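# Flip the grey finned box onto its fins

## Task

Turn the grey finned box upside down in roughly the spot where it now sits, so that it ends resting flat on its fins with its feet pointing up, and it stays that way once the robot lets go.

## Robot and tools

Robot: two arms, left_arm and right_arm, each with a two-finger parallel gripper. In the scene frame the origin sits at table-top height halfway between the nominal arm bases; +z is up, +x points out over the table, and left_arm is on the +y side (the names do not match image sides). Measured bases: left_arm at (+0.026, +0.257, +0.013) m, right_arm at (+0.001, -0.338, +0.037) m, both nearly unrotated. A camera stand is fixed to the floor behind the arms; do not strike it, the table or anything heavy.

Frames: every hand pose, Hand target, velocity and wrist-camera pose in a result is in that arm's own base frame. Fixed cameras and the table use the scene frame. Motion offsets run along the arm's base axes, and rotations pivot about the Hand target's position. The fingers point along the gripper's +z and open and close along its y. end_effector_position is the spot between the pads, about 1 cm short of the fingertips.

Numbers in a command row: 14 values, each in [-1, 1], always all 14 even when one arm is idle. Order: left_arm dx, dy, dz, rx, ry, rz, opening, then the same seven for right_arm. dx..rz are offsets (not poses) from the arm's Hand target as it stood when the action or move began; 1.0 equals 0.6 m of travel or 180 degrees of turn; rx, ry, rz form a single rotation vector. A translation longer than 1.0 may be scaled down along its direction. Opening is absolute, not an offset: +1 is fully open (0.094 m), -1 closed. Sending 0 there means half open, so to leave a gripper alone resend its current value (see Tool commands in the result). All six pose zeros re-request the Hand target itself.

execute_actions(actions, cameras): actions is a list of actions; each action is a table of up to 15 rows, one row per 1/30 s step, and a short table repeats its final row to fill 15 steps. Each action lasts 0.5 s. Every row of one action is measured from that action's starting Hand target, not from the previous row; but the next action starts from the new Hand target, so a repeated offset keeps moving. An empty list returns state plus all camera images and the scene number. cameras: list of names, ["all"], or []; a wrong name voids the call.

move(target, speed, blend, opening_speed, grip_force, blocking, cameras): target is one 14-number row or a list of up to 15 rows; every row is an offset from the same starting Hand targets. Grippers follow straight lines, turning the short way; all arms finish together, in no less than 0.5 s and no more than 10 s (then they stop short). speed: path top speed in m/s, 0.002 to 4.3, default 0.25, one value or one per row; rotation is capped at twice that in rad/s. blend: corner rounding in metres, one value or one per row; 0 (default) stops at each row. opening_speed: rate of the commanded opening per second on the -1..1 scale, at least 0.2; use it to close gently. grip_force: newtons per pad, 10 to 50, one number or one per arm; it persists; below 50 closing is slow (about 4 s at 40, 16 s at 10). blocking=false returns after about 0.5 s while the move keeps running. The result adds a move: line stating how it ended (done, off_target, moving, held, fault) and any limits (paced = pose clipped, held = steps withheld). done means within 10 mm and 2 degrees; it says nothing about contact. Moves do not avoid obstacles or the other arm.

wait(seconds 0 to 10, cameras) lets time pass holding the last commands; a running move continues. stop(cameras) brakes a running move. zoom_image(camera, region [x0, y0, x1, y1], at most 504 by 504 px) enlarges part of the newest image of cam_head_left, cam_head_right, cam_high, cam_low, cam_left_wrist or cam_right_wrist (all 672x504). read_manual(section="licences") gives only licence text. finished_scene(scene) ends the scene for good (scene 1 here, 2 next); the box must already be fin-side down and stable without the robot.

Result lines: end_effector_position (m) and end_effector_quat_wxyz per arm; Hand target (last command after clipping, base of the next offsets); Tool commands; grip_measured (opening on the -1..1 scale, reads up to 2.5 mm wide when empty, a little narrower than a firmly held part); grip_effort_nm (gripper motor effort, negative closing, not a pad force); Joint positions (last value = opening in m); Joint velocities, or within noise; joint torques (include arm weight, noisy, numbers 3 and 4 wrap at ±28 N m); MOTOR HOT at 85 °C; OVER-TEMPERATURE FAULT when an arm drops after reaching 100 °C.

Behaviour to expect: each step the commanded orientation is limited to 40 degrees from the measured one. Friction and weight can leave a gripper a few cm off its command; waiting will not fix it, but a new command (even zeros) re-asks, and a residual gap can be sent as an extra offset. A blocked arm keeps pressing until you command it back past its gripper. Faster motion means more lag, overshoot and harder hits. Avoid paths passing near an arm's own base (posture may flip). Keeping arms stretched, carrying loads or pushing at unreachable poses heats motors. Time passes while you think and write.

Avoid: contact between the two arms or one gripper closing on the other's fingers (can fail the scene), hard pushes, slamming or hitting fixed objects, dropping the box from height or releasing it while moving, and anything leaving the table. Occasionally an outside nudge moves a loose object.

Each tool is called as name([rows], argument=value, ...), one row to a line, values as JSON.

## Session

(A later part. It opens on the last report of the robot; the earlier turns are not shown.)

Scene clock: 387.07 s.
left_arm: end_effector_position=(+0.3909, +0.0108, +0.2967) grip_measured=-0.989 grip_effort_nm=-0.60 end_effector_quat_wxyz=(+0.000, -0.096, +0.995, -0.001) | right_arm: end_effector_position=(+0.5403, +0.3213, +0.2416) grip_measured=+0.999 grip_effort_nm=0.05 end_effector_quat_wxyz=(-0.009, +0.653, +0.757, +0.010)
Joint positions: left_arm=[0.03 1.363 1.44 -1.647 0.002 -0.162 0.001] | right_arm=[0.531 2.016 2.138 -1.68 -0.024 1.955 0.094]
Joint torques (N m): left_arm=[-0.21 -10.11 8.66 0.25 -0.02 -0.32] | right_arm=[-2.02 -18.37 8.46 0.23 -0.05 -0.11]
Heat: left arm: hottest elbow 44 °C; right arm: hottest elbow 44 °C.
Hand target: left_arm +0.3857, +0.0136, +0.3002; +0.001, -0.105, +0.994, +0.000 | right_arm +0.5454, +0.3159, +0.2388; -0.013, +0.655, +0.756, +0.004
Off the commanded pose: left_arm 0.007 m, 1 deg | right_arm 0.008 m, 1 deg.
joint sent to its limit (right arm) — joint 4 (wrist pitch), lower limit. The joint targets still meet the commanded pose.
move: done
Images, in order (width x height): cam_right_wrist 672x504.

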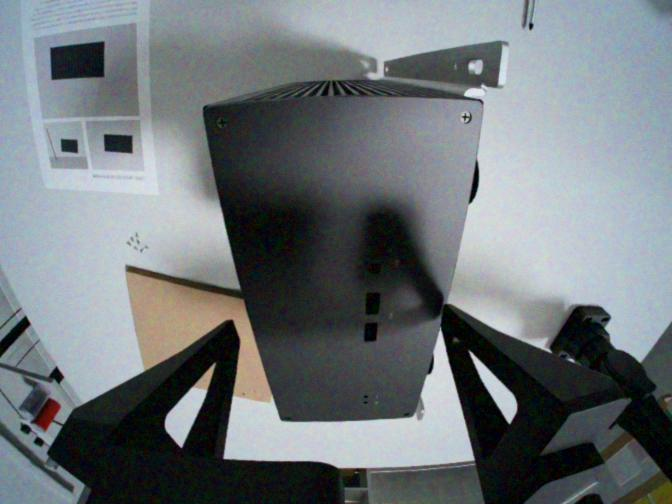

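move([
  [0,0,0,0,0,0,-1,0,0,0.02,0,0,0,1],
  [0,0,0,0,0,0,-1,-0.009,-0.001,0.02,0,0,0,1],
  [0,0,0,0,0,0,-1,-0.009,-0.001,-0.03,0,0,0,1],
], speed=0.03, cameras=["cam_right_wrist"])

zoom_image(camera="cam_right_wrist", region=[170, 80, 490, 440])

Scene clock: 395.83 s.
left_arm: end_effector_position=(+0.3909, +0.0108, +0.2967) grip_measured=-0.989 grip_effort_nm=-0.60 end_effector_quat_wxyz=(+0.000, -0.096, +0.995, -0.001) | right_arm: end_effector_position=(+0.5353, +0.3184, +0.2184) grip_measured=+0.999 grip_effort_nm=0.05 end_effector_quat_wxyz=(-0.014, +0.653, +0.757, -0.004)
Joint positions: left_arm=[0.03 1.363 1.44 -1.647 0.002 -0.162 0.001] | right_arm=[0.531 2.014 2.073 -1.646 -0.024 1.955 0.094]
Joint torques (N m): left_arm=[-0.26 -10.11 8.66 0.27 -0.03 -0.32] | right_arm=[-1.55 -20.01 7.91 0.87 -0.04 -0.08]
Heat: left arm: hottest elbow 44 °C; right arm: hottest elbow 44 °C.
Hand target: left_arm +0.3857, +0.0136, +0.3002; +0.001, -0.105, +0.994, +0.000 | right_arm +0.5401, +0.3153, +0.2208; -0.013, +0.655, +0.756, +0.004
Off the commanded pose: left_arm 0.007 m, 1 deg | right_arm 0.006 m, 1 deg.
move: done
Images, in order (width x height): cam_right_wrist 672x504.

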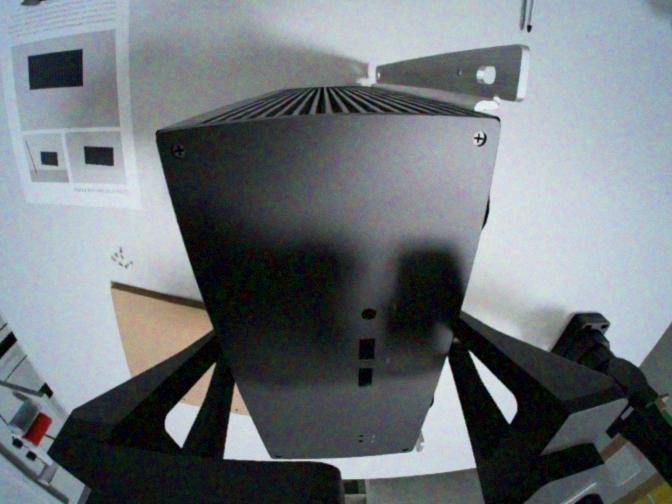

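Scaled by 1.400 from the camera's 672x504 image, which has a finer 960x720 frame.

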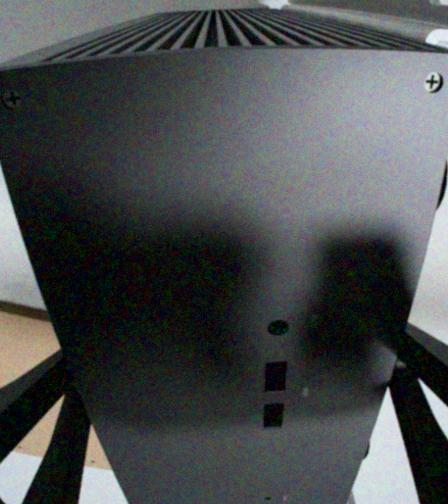

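move([
  [0,0,0,0,0,0,-1,-0.002,0,-0.03,0,0,0,1],
  [0,0,0,0,0,0,-1,-0.002,0,-0.03,0,0,0,0.5],
], speed=0.03, opening_speed=0.3)

move(target=[0,0,0,0,0,0,-1,-0.03,-0.005,0.13,0,0,0,0.5], speed=0.05)

Scene clock: 404.83 s.
left_arm: end_effector_position=(+0.3909, +0.0108, +0.2967) grip_measured=-0.989 grip_effort_nm=-0.60 end_effector_quat_wxyz=(+0.000, -0.096, +0.995, -0.001) | right_arm: end_effector_position=(+0.5352, +0.3184, +0.1971) grip_measured=+0.943 grip_effort_nm=-1.04 end_effector_quat_wxyz=(-0.014, +0.655, +0.756, -0.005)
Joint positions: left_arm=[0.03 1.363 1.44 -1.647 0.002 -0.162 0.001] | right_arm=[0.531 2.014 2.018 -1.594 -0.024 1.958 0.091]
Joint torques (N m): left_arm=[-0.21 -10.17 8.72 0.29 -0.02 -0.32] | right_arm=[-1.73 -20.25 7.82 0.75 -0.05 -0.09]
Heat: left arm: hottest elbow 44 °C; right arm: hottest elbow 43 °C.
Hand target: left_arm +0.3857, +0.0136, +0.3002; +0.001, -0.105, +0.994, +0.000 | right_arm +0.5388, +0.3153, +0.2027; -0.013, +0.655, +0.756, +0.004
Off the commanded pose: left_arm 0.007 m, 1 deg | right_arm 0.007 m, 1 deg.
move: done

Scene clock: 406.67 s.
left_arm: end_effector_position=(+0.3909, +0.0108, +0.2967) grip_measured=-0.989 grip_effort_nm=-0.60 end_effector_quat_wxyz=(+0.000, -0.096, +0.995, -0.001) | right_arm: end_effector_position=(+0.5333, +0.3173, +0.1991) grip_measured=+0.943 grip_effort_nm=-1.04 end_effector_quat_wxyz=(-0.016, +0.655, +0.756, -0.009)
Joint positions: left_arm=[0.03 1.363 1.44 -1.647 0.002 -0.162 0.001] | right_arm=[0.531 2.013 2.021 -1.606 -0.024 1.958 0.091]
Joint torques (N m): left_arm=[-0.15 -9.99 8.69 0.32 -0.02 -0.32] | right_arm=[-0.85 -27.22 12.66 -2.7 -0.02 0.01]
Heat: left arm: hottest elbow 44 °C; right arm: hottest elbow 43 °C.
Hand target: left_arm +0.3857, +0.0136, +0.3002; +0.001, -0.105, +0.994, +0.000 | right_arm +0.5209, +0.3123, +0.2809; -0.013, +0.655, +0.756, +0.004
Off the commanded pose: left_arm 0.007 m, 1 deg | right_arm 0.083 m, 1 deg.
joint sent to its limit (right arm) — joint 4 (wrist pitch), lower limit. The joint targets are off in position and orientation.
move: off_target (right_arm)

move([
  [0,0,0,0,0,0,-1,0,0,0,0,0,0.32,0.5],
  [0,0,0,0,0,0,-1,0,0,0,0,0,0.64,0.5],
  [0,0,0,0,0,0,-1,0,0,0,0,0,0.965,0.5],
], speed=0.18, blend=0.03, cameras=["cam_right_wrist","cam_low","cam_high"])

zoom_image(camera="cam_low", region=[230, 170, 430, 310])

Scene clock: 422.50 s.
left_arm: end_effector_position=(+0.3909, +0.0108, +0.2967) grip_measured=-0.989 grip_effort_nm=-0.60 end_effector_quat_wxyz=(+0.000, -0.096, +0.995, -0.001) | right_arm: end_effector_position=(+0.5315, +0.3009, +0.2009) grip_measured=+0.940 grip_effort_nm=-1.04 end_effector_quat_wxyz=(+0.035, +0.699, -0.714, +0.012)
Joint positions: left_arm=[0.03 1.363 1.44 -1.647 0.002 -0.162 0.001] | right_arm=[0.527 2.01 2.021 -1.644 0.04 -1.021 0.091]
Joint torques (N m): left_arm=[-0.15 -10.11 8.65 0.27 -0.02 -0.32] | right_arm=[0.97 -27.52 12.33 -1.28 -0.61 -0.37]
Heat: left arm: hottest elbow 44 °C; right arm: hottest elbow 47 °C.
Hand target: left_arm +0.3857, +0.0136, +0.3002; +0.001, -0.105, +0.994, +0.000 | right_arm +0.5209, +0.3121, +0.2809; +0.005, +0.719, -0.695, +0.012
Off the commanded pose: left_arm 0.007 m, 1 deg | right_arm 0.081 m, 5 deg.
joint sent to its limit (right arm) — joint 4 (wrist pitch), lower limit. The joint targets are off in position and orientation.
move: off_target (right_arm)
Images, in order (width x height): cam_high 672x504, cam_low 672x504, cam_right_wrist 672x504.

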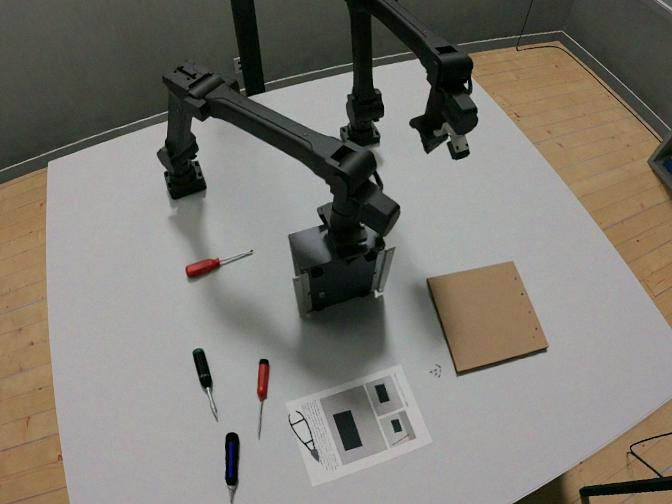

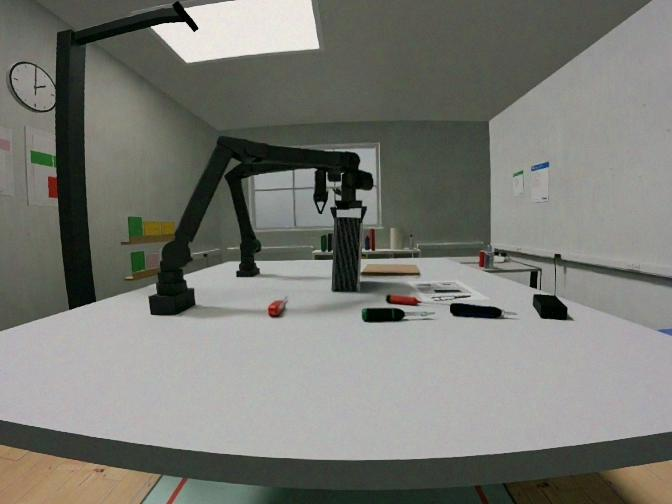

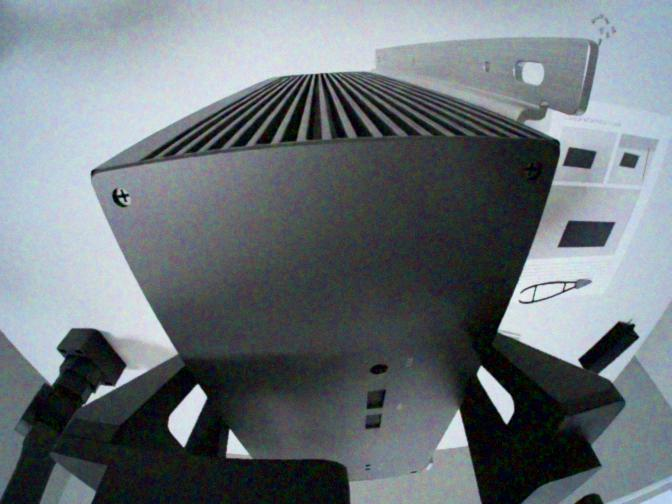

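Scaled by 2.520.

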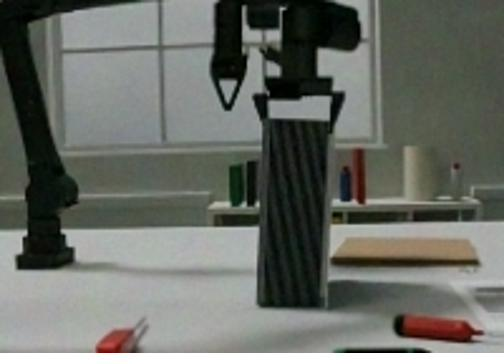

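move([
  [0,0,0,0,0,0,-1,-0.105,0,-0.076,0.003,-0.0833,0,0.5],
  [0,0,0,0,0,0,-1,-0.167,0.005,-0.098,0.005,-0.1667,0,0.5],
], speed=0.055, blend=[0.02,0], cameras=["cam_low"])

zoom_image(camera="cam_low", region=[230, 170, 430, 310])

Scene clock: 436.93 s.
left_arm: end_effector_position=(+0.3909, +0.0108, +0.2967) grip_measured=-0.989 grip_effort_nm=-0.60 end_effector_quat_wxyz=(+0.000, -0.096, +0.995, -0.001) | right_arm: end_effector_position=(+0.4129, +0.3073, +0.1898) grip_measured=+0.940 grip_effort_nm=-1.04 end_effector_quat_wxyz=(-0.138, +0.702, -0.673, +0.186)
Joint positions: left_arm=[0.03 1.363 1.44 -1.647 0.002 -0.162 0.001] | right_arm=[0.759 1.518 1.262 -1.007 0.356 -0.91 0.091]
Joint torques (N m): left_arm=[-0.15 -10.05 8.66 0.28 -0.02 -0.32] | right_arm=[-0.44 -15.5 9.39 2.17 0.54 0.03]
Heat: left arm: hottest elbow 44 °C; right arm: hottest elbow 48 °C.
Hand target: left_arm +0.3857, +0.0136, +0.3002; +0.001, -0.105, +0.994, +0.000 | right_arm +0.4207, +0.3151, +0.2218; -0.181, +0.691, -0.673, +0.192
Off the commanded pose: left_arm 0.007 m, 1 deg | right_arm 0.034 m, 5 deg.
move: off_target (right_arm)
Images, in order (width x height): cam_low 672x504.

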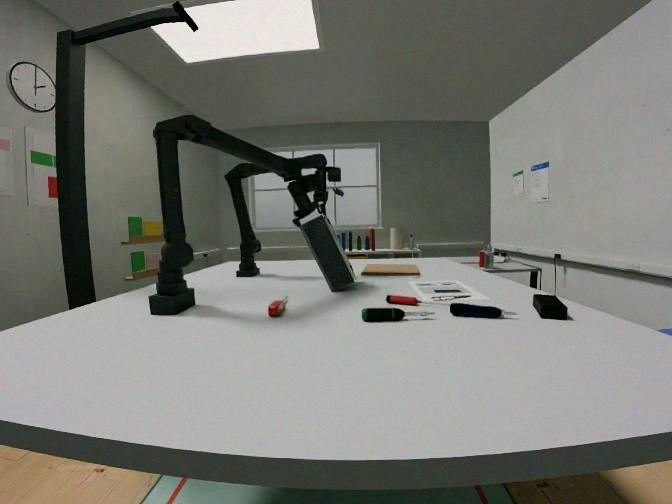

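Scaled by 2.520.

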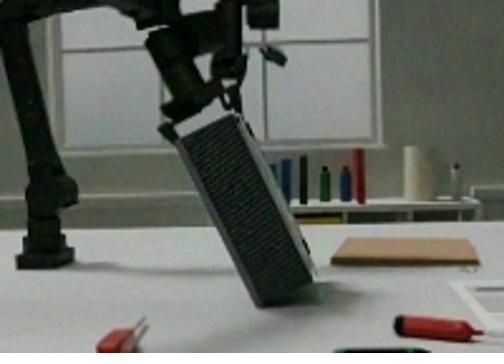

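move([
  [0,0,0,0,0,0,-1,-0.022,0.005,-0.047,0.002,-0.0833,0,0.5],
  [0,0,0,0,0,0,-1,-0.046,0.01,-0.12,0.004,-0.1667,0,0.5],
  [0,0,0,0,0,0,-1,-0.05,0.012,-0.2,0.006,-0.243,0,0.5],
], speed=0.05, blend=[0.02,0.02,0], cameras=["cam_low","cam_high","cam_right_wrist"])

zoom_image(camera="cam_low", region=[200, 200, 400, 310])

Scene clock: 453.07 s.
left_arm: end_effector_position=(+0.3909, +0.0108, +0.2967) grip_measured=-0.989 grip_effort_nm=-0.60 end_effector_quat_wxyz=(+0.000, -0.096, +0.995, -0.001) | right_arm: end_effector_position=(+0.3796, +0.3107, +0.0820) grip_measured=+0.939 grip_effort_nm=-1.04 end_effector_quat_wxyz=(-0.401, +0.584, -0.559, +0.431)
Joint positions: left_arm=[0.03 1.363 1.44 -1.647 0.002 -0.162 0.001] | right_arm=[0.972 1.655 0.617 0.509 0.917 -1.196 0.091]
Joint torques (N m): left_arm=[-0.15 -10.11 8.66 0.27 -0.02 -0.32] | right_arm=[-1.9 -10.99 7.15 3.12 0.03 -0.11]
Heat: left arm: hottest elbow 44 °C; right arm: hottest elbow 47 °C.
Hand target: left_arm +0.3857, +0.0136, +0.3002; +0.001, -0.105, +0.994, +0.000 | right_arm +0.3907, +0.3225, +0.1019; -0.425, +0.568, -0.559, +0.430
Off the commanded pose: left_arm 0.007 m, 1 deg | right_arm 0.026 m, 3 deg.
move: off_target (right_arm)
Images, in order (width x height): cam_high 672x504, cam_low 672x504, cam_right_wrist 672x504.

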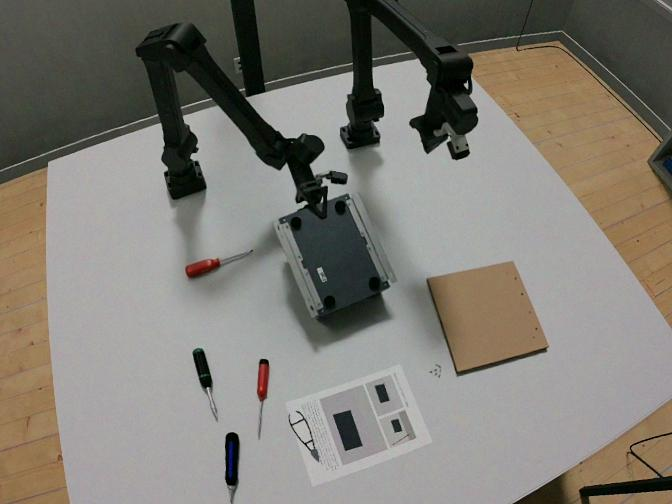

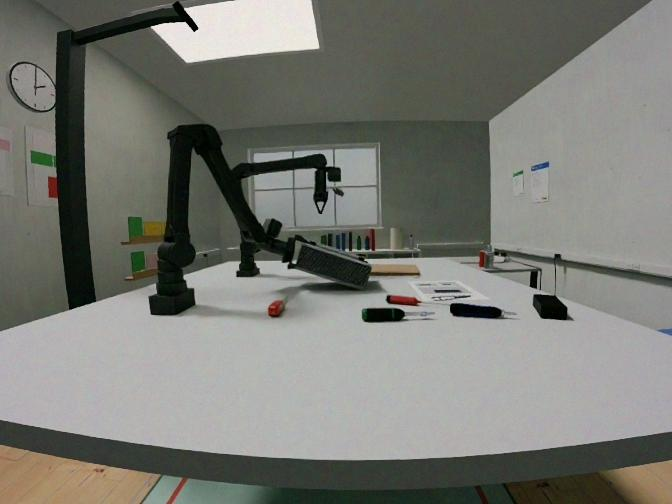

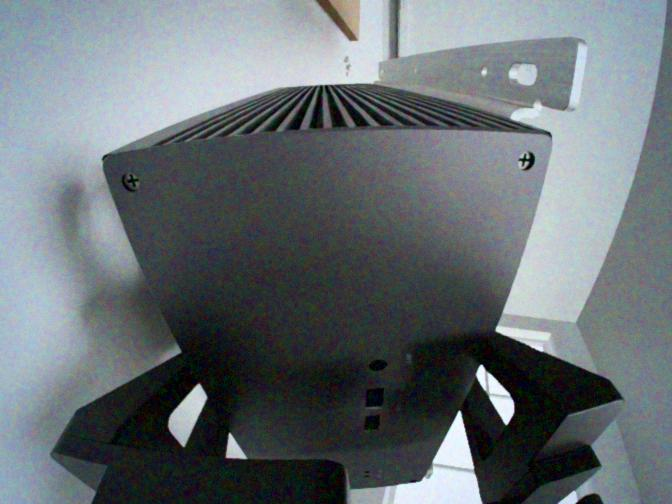

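Scaled by 2.520.

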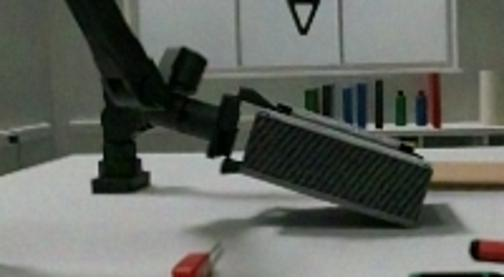

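move([
  [0.308,-0.355,0,0,0,0,-1,0,0,-0.085,0.001,-0.05,0,0.5],
  [0.308,-0.355,-0.22,0,0,0,-1,0,0,-0.115,0.002,-0.072,0,0.5],
], speed=[0.12,0.06], cameras=["cam_low","cam_left_wrist","cam_right_wrist"])

zoom_image(camera="cam_low", region=[200, 200, 400, 310])

Scene clock: 475.03 s.
left_arm: end_effector_position=(+0.5675, -0.1954, +0.1847) grip_measured=-0.989 grip_effort_nm=-0.60 end_effector_quat_wxyz=(+0.008, -0.102, +0.995, -0.005) | right_arm: end_effector_position=(+0.3773, +0.3192, +0.0288) grip_measured=+0.928 grip_effort_nm=-1.04 end_effector_quat_wxyz=(-0.478, +0.534, -0.503, +0.483)
Joint positions: left_arm=[-0.33 1.919 1.838 -1.471 0.002 -0.535 0.001] | right_arm=[0.998 2.064 0.6 1.329 0.969 -1.496 0.091]
Joint torques (N m): left_arm=[-1.2 -15.03 8.85 1.11 -0.06 -0.32] | right_arm=[-2.49 -10.7 4.71 3.34 0.28 -0.1]
Heat: left arm: hottest elbow 44 °C; right arm: hottest elbow 44 °C.
Hand target: left_arm +0.5706, -0.1994, +0.1684; +0.001, -0.105, +0.994, +0.000 | right_arm +0.3907, +0.3223, +0.0330; -0.487, +0.514, -0.509, +0.489
Off the commanded pose: left_arm 0.017 m, 1 deg | right_arm 0.014 m, 3 deg.
move: off_target (left_arm, right_arm)
Images, in order (width x height): cam_low 672x504, cam_left_wrist 672x504, cam_right_wrist 672x504.

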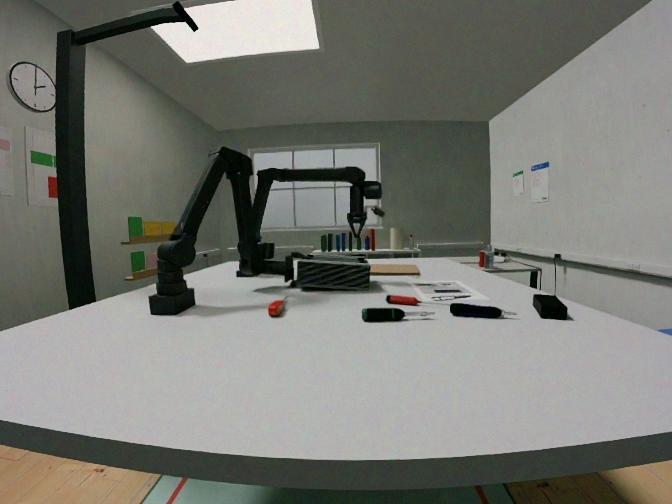

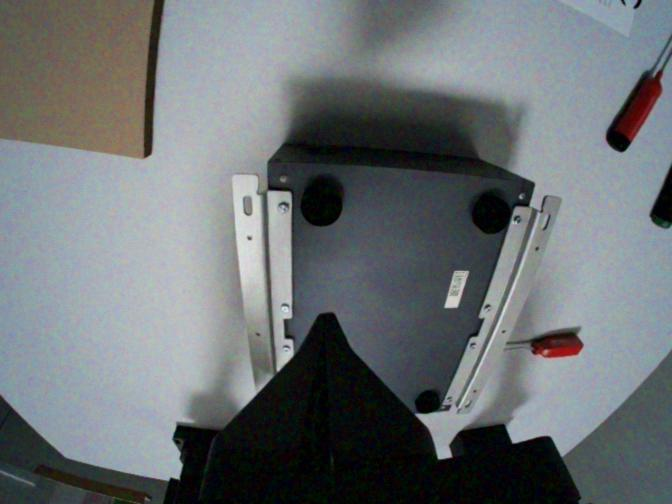

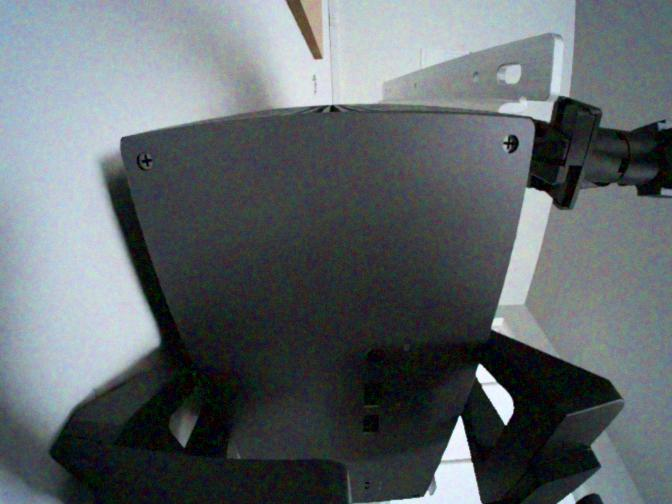

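Scaled by 2.520.

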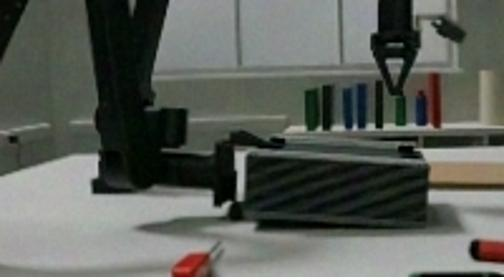

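move([
  [-0.008,0.011,0,0,0,0,-1,0,0,0,0,0,0,0.5],
  [-0.008,0.011,-0.18,0,0,0,-1,0,0,0,0,0,0,0.5],
  [0.025,0.011,-0.18,0,0,0,-1,0,0,0,0,0,0,1],
], speed=0.05, opening_speed=0.4, cameras=["cam_low","cam_left_wrist"])

Scene clock: 489.57 s.
left_arm: end_effector_position=(+0.5654, -0.1942, +0.0933) grip_measured=-0.989 grip_effort_nm=-0.60 end_effector_quat_wxyz=(+0.007, -0.102, +0.995, -0.004) | right_arm: end_effector_position=(+0.3780, +0.3183, +0.0302) grip_measured=+0.998 grip_effort_nm=0.10 end_effector_quat_wxyz=(-0.484, +0.525, -0.508, +0.481)
Joint positions: left_arm=[-0.33 1.962 1.661 -1.253 0.002 -0.535 0.001] | right_arm=[0.996 2.067 0.601 1.344 0.974 -1.484 0.094]
Joint torques (N m): left_arm=[0.32 -11.81 11.23 1.81 -0.06 -0.13] | right_arm=[-2.02 -10.99 4.44 2.7 0.07 -0.21]
Heat: left arm: hottest elbow 44 °C; right arm: hottest elbow 42 °C.
Hand target: left_arm +0.5856, -0.1927, +0.0604; +0.001, -0.106, +0.994, +0.000 | right_arm +0.3907, +0.3224, +0.0330; -0.487, +0.514, -0.509, +0.489
Off the commanded pose: left_arm 0.039 m, 1 deg | right_arm 0.014 m, 2 deg.
move: off_target (left_arm, right_arm); target 3's new opening was sent with right_arm's hand 0.014 m and 3 deg from that target
Images, in order (width x height): cam_low 672x504, cam_left_wrist 672x504.

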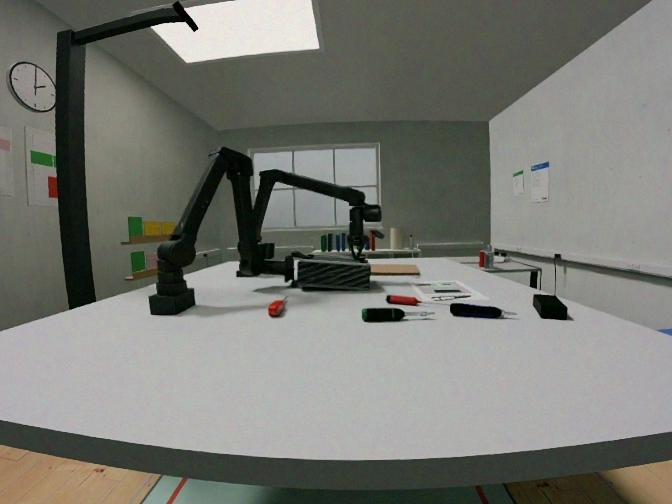

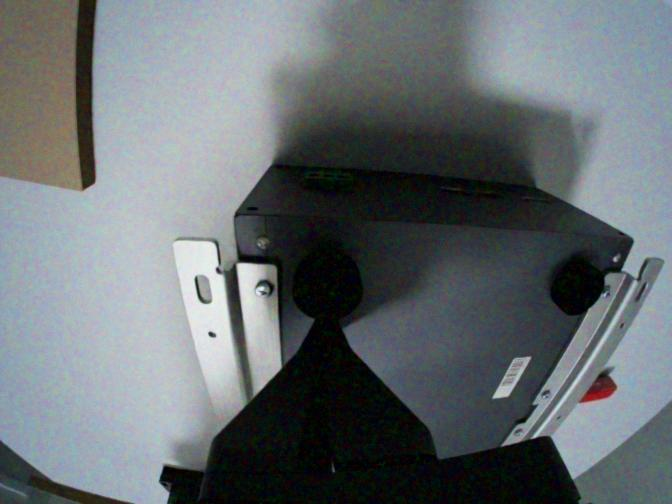

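move(target=[0.03,0.0,0,0,0,0,-1,-0.09,0,0,0,0,0,1], speed=0.04, cameras=["cam_low","cam_left_wrist","cam_right_wrist"])

Scene clock: 495.53 s.
left_arm: end_effector_position=(+0.5661, -0.1953, +0.0932) grip_measured=-0.989 grip_effort_nm=-0.59 end_effector_quat_wxyz=(-0.013, -0.102, +0.995, +0.002) | right_arm: end_effector_position=(+0.3645, +0.3122, +0.0300) grip_measured=+0.999 grip_effort_nm=0.02 end_effector_quat_wxyz=(+0.474, -0.503, +0.523, -0.498)
Joint positions: left_arm=[-0.33 1.991 1.706 -1.31 0.007 -0.534 0.001] | right_arm=[1.034 2.079 0.596 1.372 1.075 -1.478 0.094]
Joint torques (N m): left_arm=[1.14 -11.22 12.82 3.04 -0.29 -0.05] | right_arm=[5.07 -12.34 -0.72 3.22 0.73 -0.07]
Heat: left arm: hottest elbow 45 °C; right arm: hottest elbow 41 °C.
Hand target: left_arm +0.6036, -0.1928, +0.0604; +0.001, -0.105, +0.994, +0.000 | right_arm +0.3366, +0.3225, +0.0329; +0.487, -0.515, +0.508, -0.489
Off the commanded pose: left_arm 0.050 m, 2 deg | right_arm 0.030 m, 3 deg.
move: off_target (left_arm, right_arm)
Images, in order (width x height): cam_low 672x504, cam_left_wrist 672x504, cam_right_wrist 672x504.

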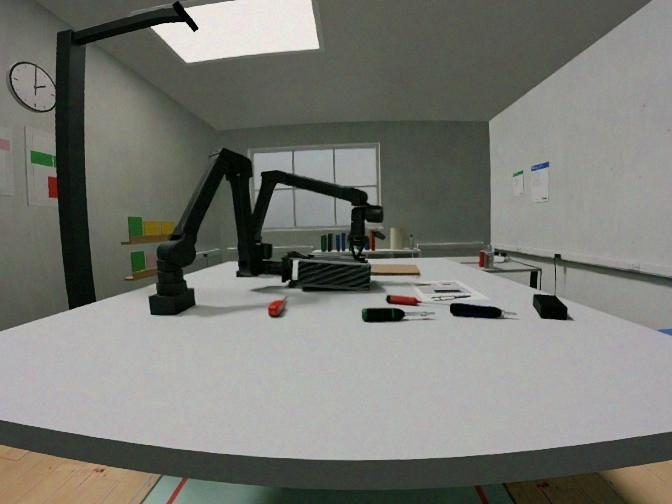

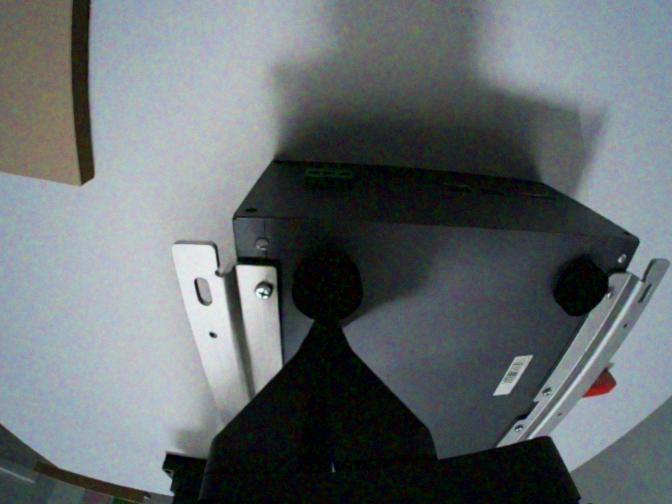

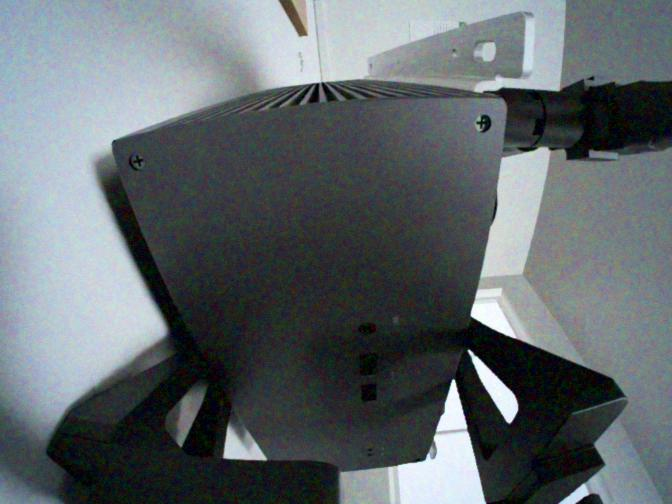

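move(target=[0.02,0.0,0,0,0,0,-1,-0.03,0,0,0,0,0,1], speed=0.03, cameras=["cam_right_wrist"])

Scene clock: 499.60 s.
left_arm: end_effector_position=(+0.5674, -0.1959, +0.0931) grip_measured=-0.989 grip_effort_nm=-0.60 end_effector_quat_wxyz=(-0.025, -0.100, +0.995, +0.007) | right_arm: end_effector_position=(+0.3449, +0.3120, +0.0302) grip_measured=+0.999 grip_effort_nm=0.02 end_effector_quat_wxyz=(+0.474, -0.502, +0.522, -0.501)
Joint positions: left_arm=[-0.33 2.013 1.74 -1.349 0.008 -0.53 0.001] | right_arm=[1.081 2.079 0.571 1.396 1.126 -1.478 0.094]
Joint torques (N m): left_arm=[1.67 -11.81 13.64 3.73 -0.31 -0.05] | right_arm=[5.07 -12.69 -0.77 2.63 0.53 0.05]
Heat: left arm: hottest elbow 46 °C; right arm: hottest elbow 40 °C.
Hand target: left_arm +0.6156, -0.1929, +0.0603; +0.001, -0.106, +0.994, +0.000 | right_arm +0.3187, +0.3224, +0.0329; +0.487, -0.514, +0.509, -0.489
Off the commanded pose: left_arm 0.058 m, 3 deg | right_arm 0.028 m, 3 deg.
move: off_target (left_arm, right_arm)
Images, in order (width x height): cam_right_wrist 672x504.

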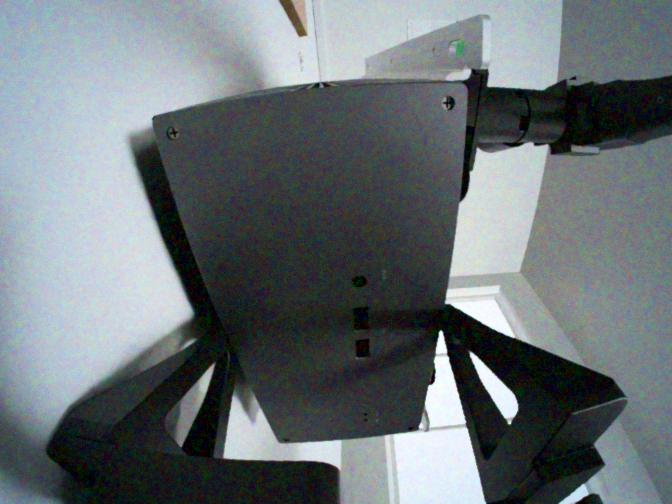

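Same stage as before; nose down and lower.

move(target=[0,0,0,0,0,0,-1,0.012,0,-0.015,-0.002,0.06,0,1], speed=0.03, cameras=["cam_right_wrist","cam_low"])

zoom_image(camera="cam_low", region=[200, 200, 400, 310])

Scene clock: 506.90 s.
left_arm: end_effector_position=(+0.5758, -0.1997, +0.0907) grip_measured=-0.989 grip_effort_nm=-0.60 end_effector_quat_wxyz=(-0.021, -0.098, +0.995, +0.003) | right_arm: end_effector_position=(+0.3239, +0.3172, +0.0183) grip_measured=+0.999 grip_effort_nm=0.02 end_effector_quat_wxyz=(-0.428, +0.565, -0.546, +0.446)
Joint positions: left_arm=[-0.33 2.031 1.764 -1.343 0.012 -0.527 0.001] | right_arm=[1.119 1.891 0.54 0.839 1.066 -1.151 0.094]
Joint torques (N m): left_arm=[1.49 -12.86 12.44 3.3 -0.49 -0.07] | right_arm=[-0.73 -11.46 3.56 1.43 0.08 0.25]
Heat: left arm: hottest elbow 48 °C; right arm: hottest elbow 39 °C.
Hand target: left_arm +0.6156, -0.1928, +0.0604; +0.001, -0.106, +0.994, +0.000 | right_arm +0.3259, +0.3224, +0.0239; -0.435, +0.560, -0.551, +0.440
Off the commanded pose: left_arm 0.050 m, 3 deg | right_arm 0.008 m, 1 deg.
move: off_target (left_arm)
Images, in order (width x height): cam_low 672x504, cam_right_wrist 672x504.

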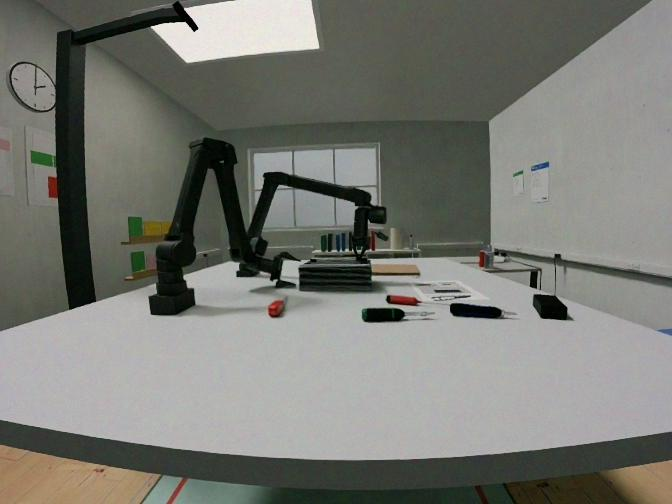

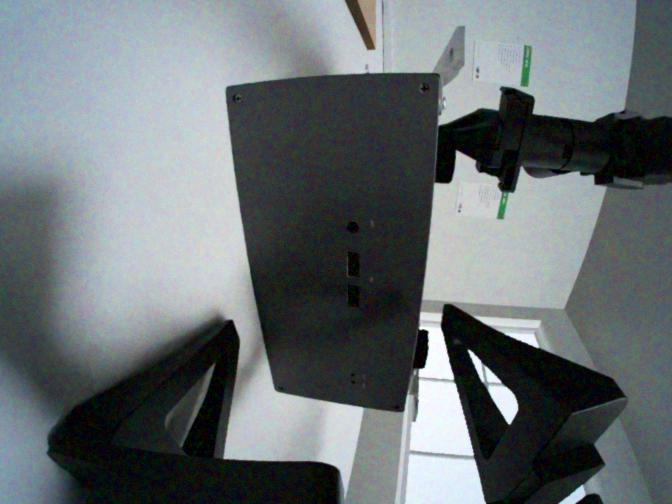

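Scaled by 2.520.

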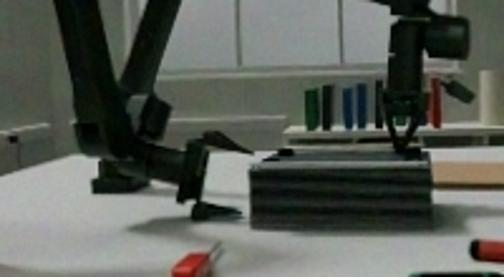

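Flat. Retract.

move([
  [-0.06,-0.005,0.06,0,0,0,-1,-0.09,0,0,0,0,0,1],
  [-0.12,0.05,0.35,0,0,0,-1,-0.09,0.0,0.2,0,0,0,1],
  [-0.35,0.45,0.35,0,0,0,-1,-0.09,-0.1,0.3,0,0,0,1],
], speed=[0.06,0.15,0.25], cameras=["cam_head_left","cam_high"])

Scene clock: 516.93 s.
left_arm: end_effector_position=(+0.4051, +0.0759, +0.2682) grip_measured=-0.989 grip_effort_nm=-0.60 end_effector_quat_wxyz=(-0.008, -0.110, +0.994, +0.001) | right_arm: end_effector_position=(+0.2684, +0.2664, +0.2026) grip_measured=+0.999 grip_effort_nm=0.02 end_effector_quat_wxyz=(-0.441, +0.560, -0.550, +0.436)
Joint positions: left_arm=[0.185 1.425 1.428 -1.589 -0.002 -0.035 0.001] | right_arm=[1.213 1.079 0.488 0.012 1.135 -1.039 0.094]
Joint torques (N m): left_arm=[-0.32 -10.81 8.66 1.03 0.18 -0.09] | right_arm=[-1.73 -4.54 7.54 1.5 0.15 -0.03]
Heat: left arm: hottest elbow 47 °C; right arm: hottest elbow 39 °C.
Hand target: left_arm +0.4056, +0.0773, +0.2704; +0.001, -0.105, +0.994, +0.000 | right_arm +0.2719, +0.2623, +0.2039; -0.435, +0.560, -0.551, +0.440
Off the commanded pose: left_arm 0.003 m, 1 deg | right_arm 0.006 m, 1 deg.
move: done
Images, in order (width x height): cam_head_left 672x504, cam_high 672x504.

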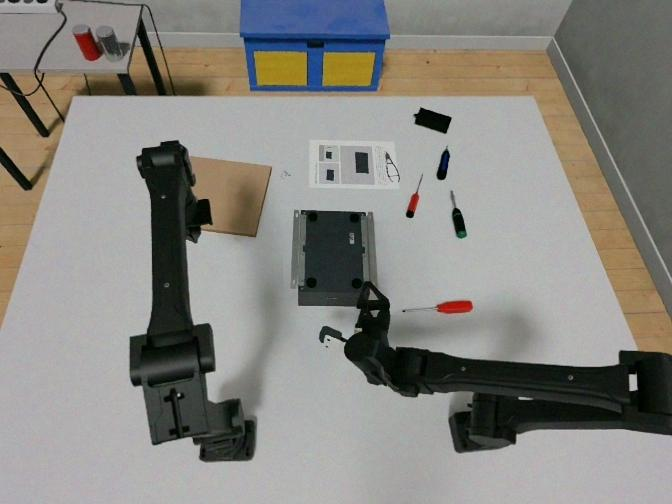

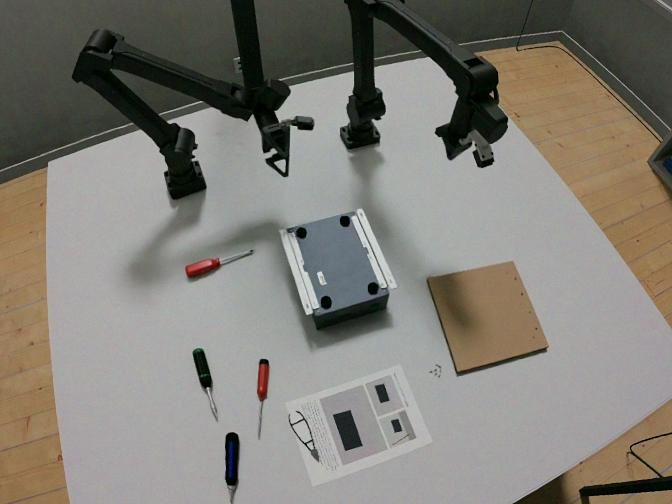

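Within a few cm of the original place.

finished_scene(scene=2)

The scene is finished: the task was done.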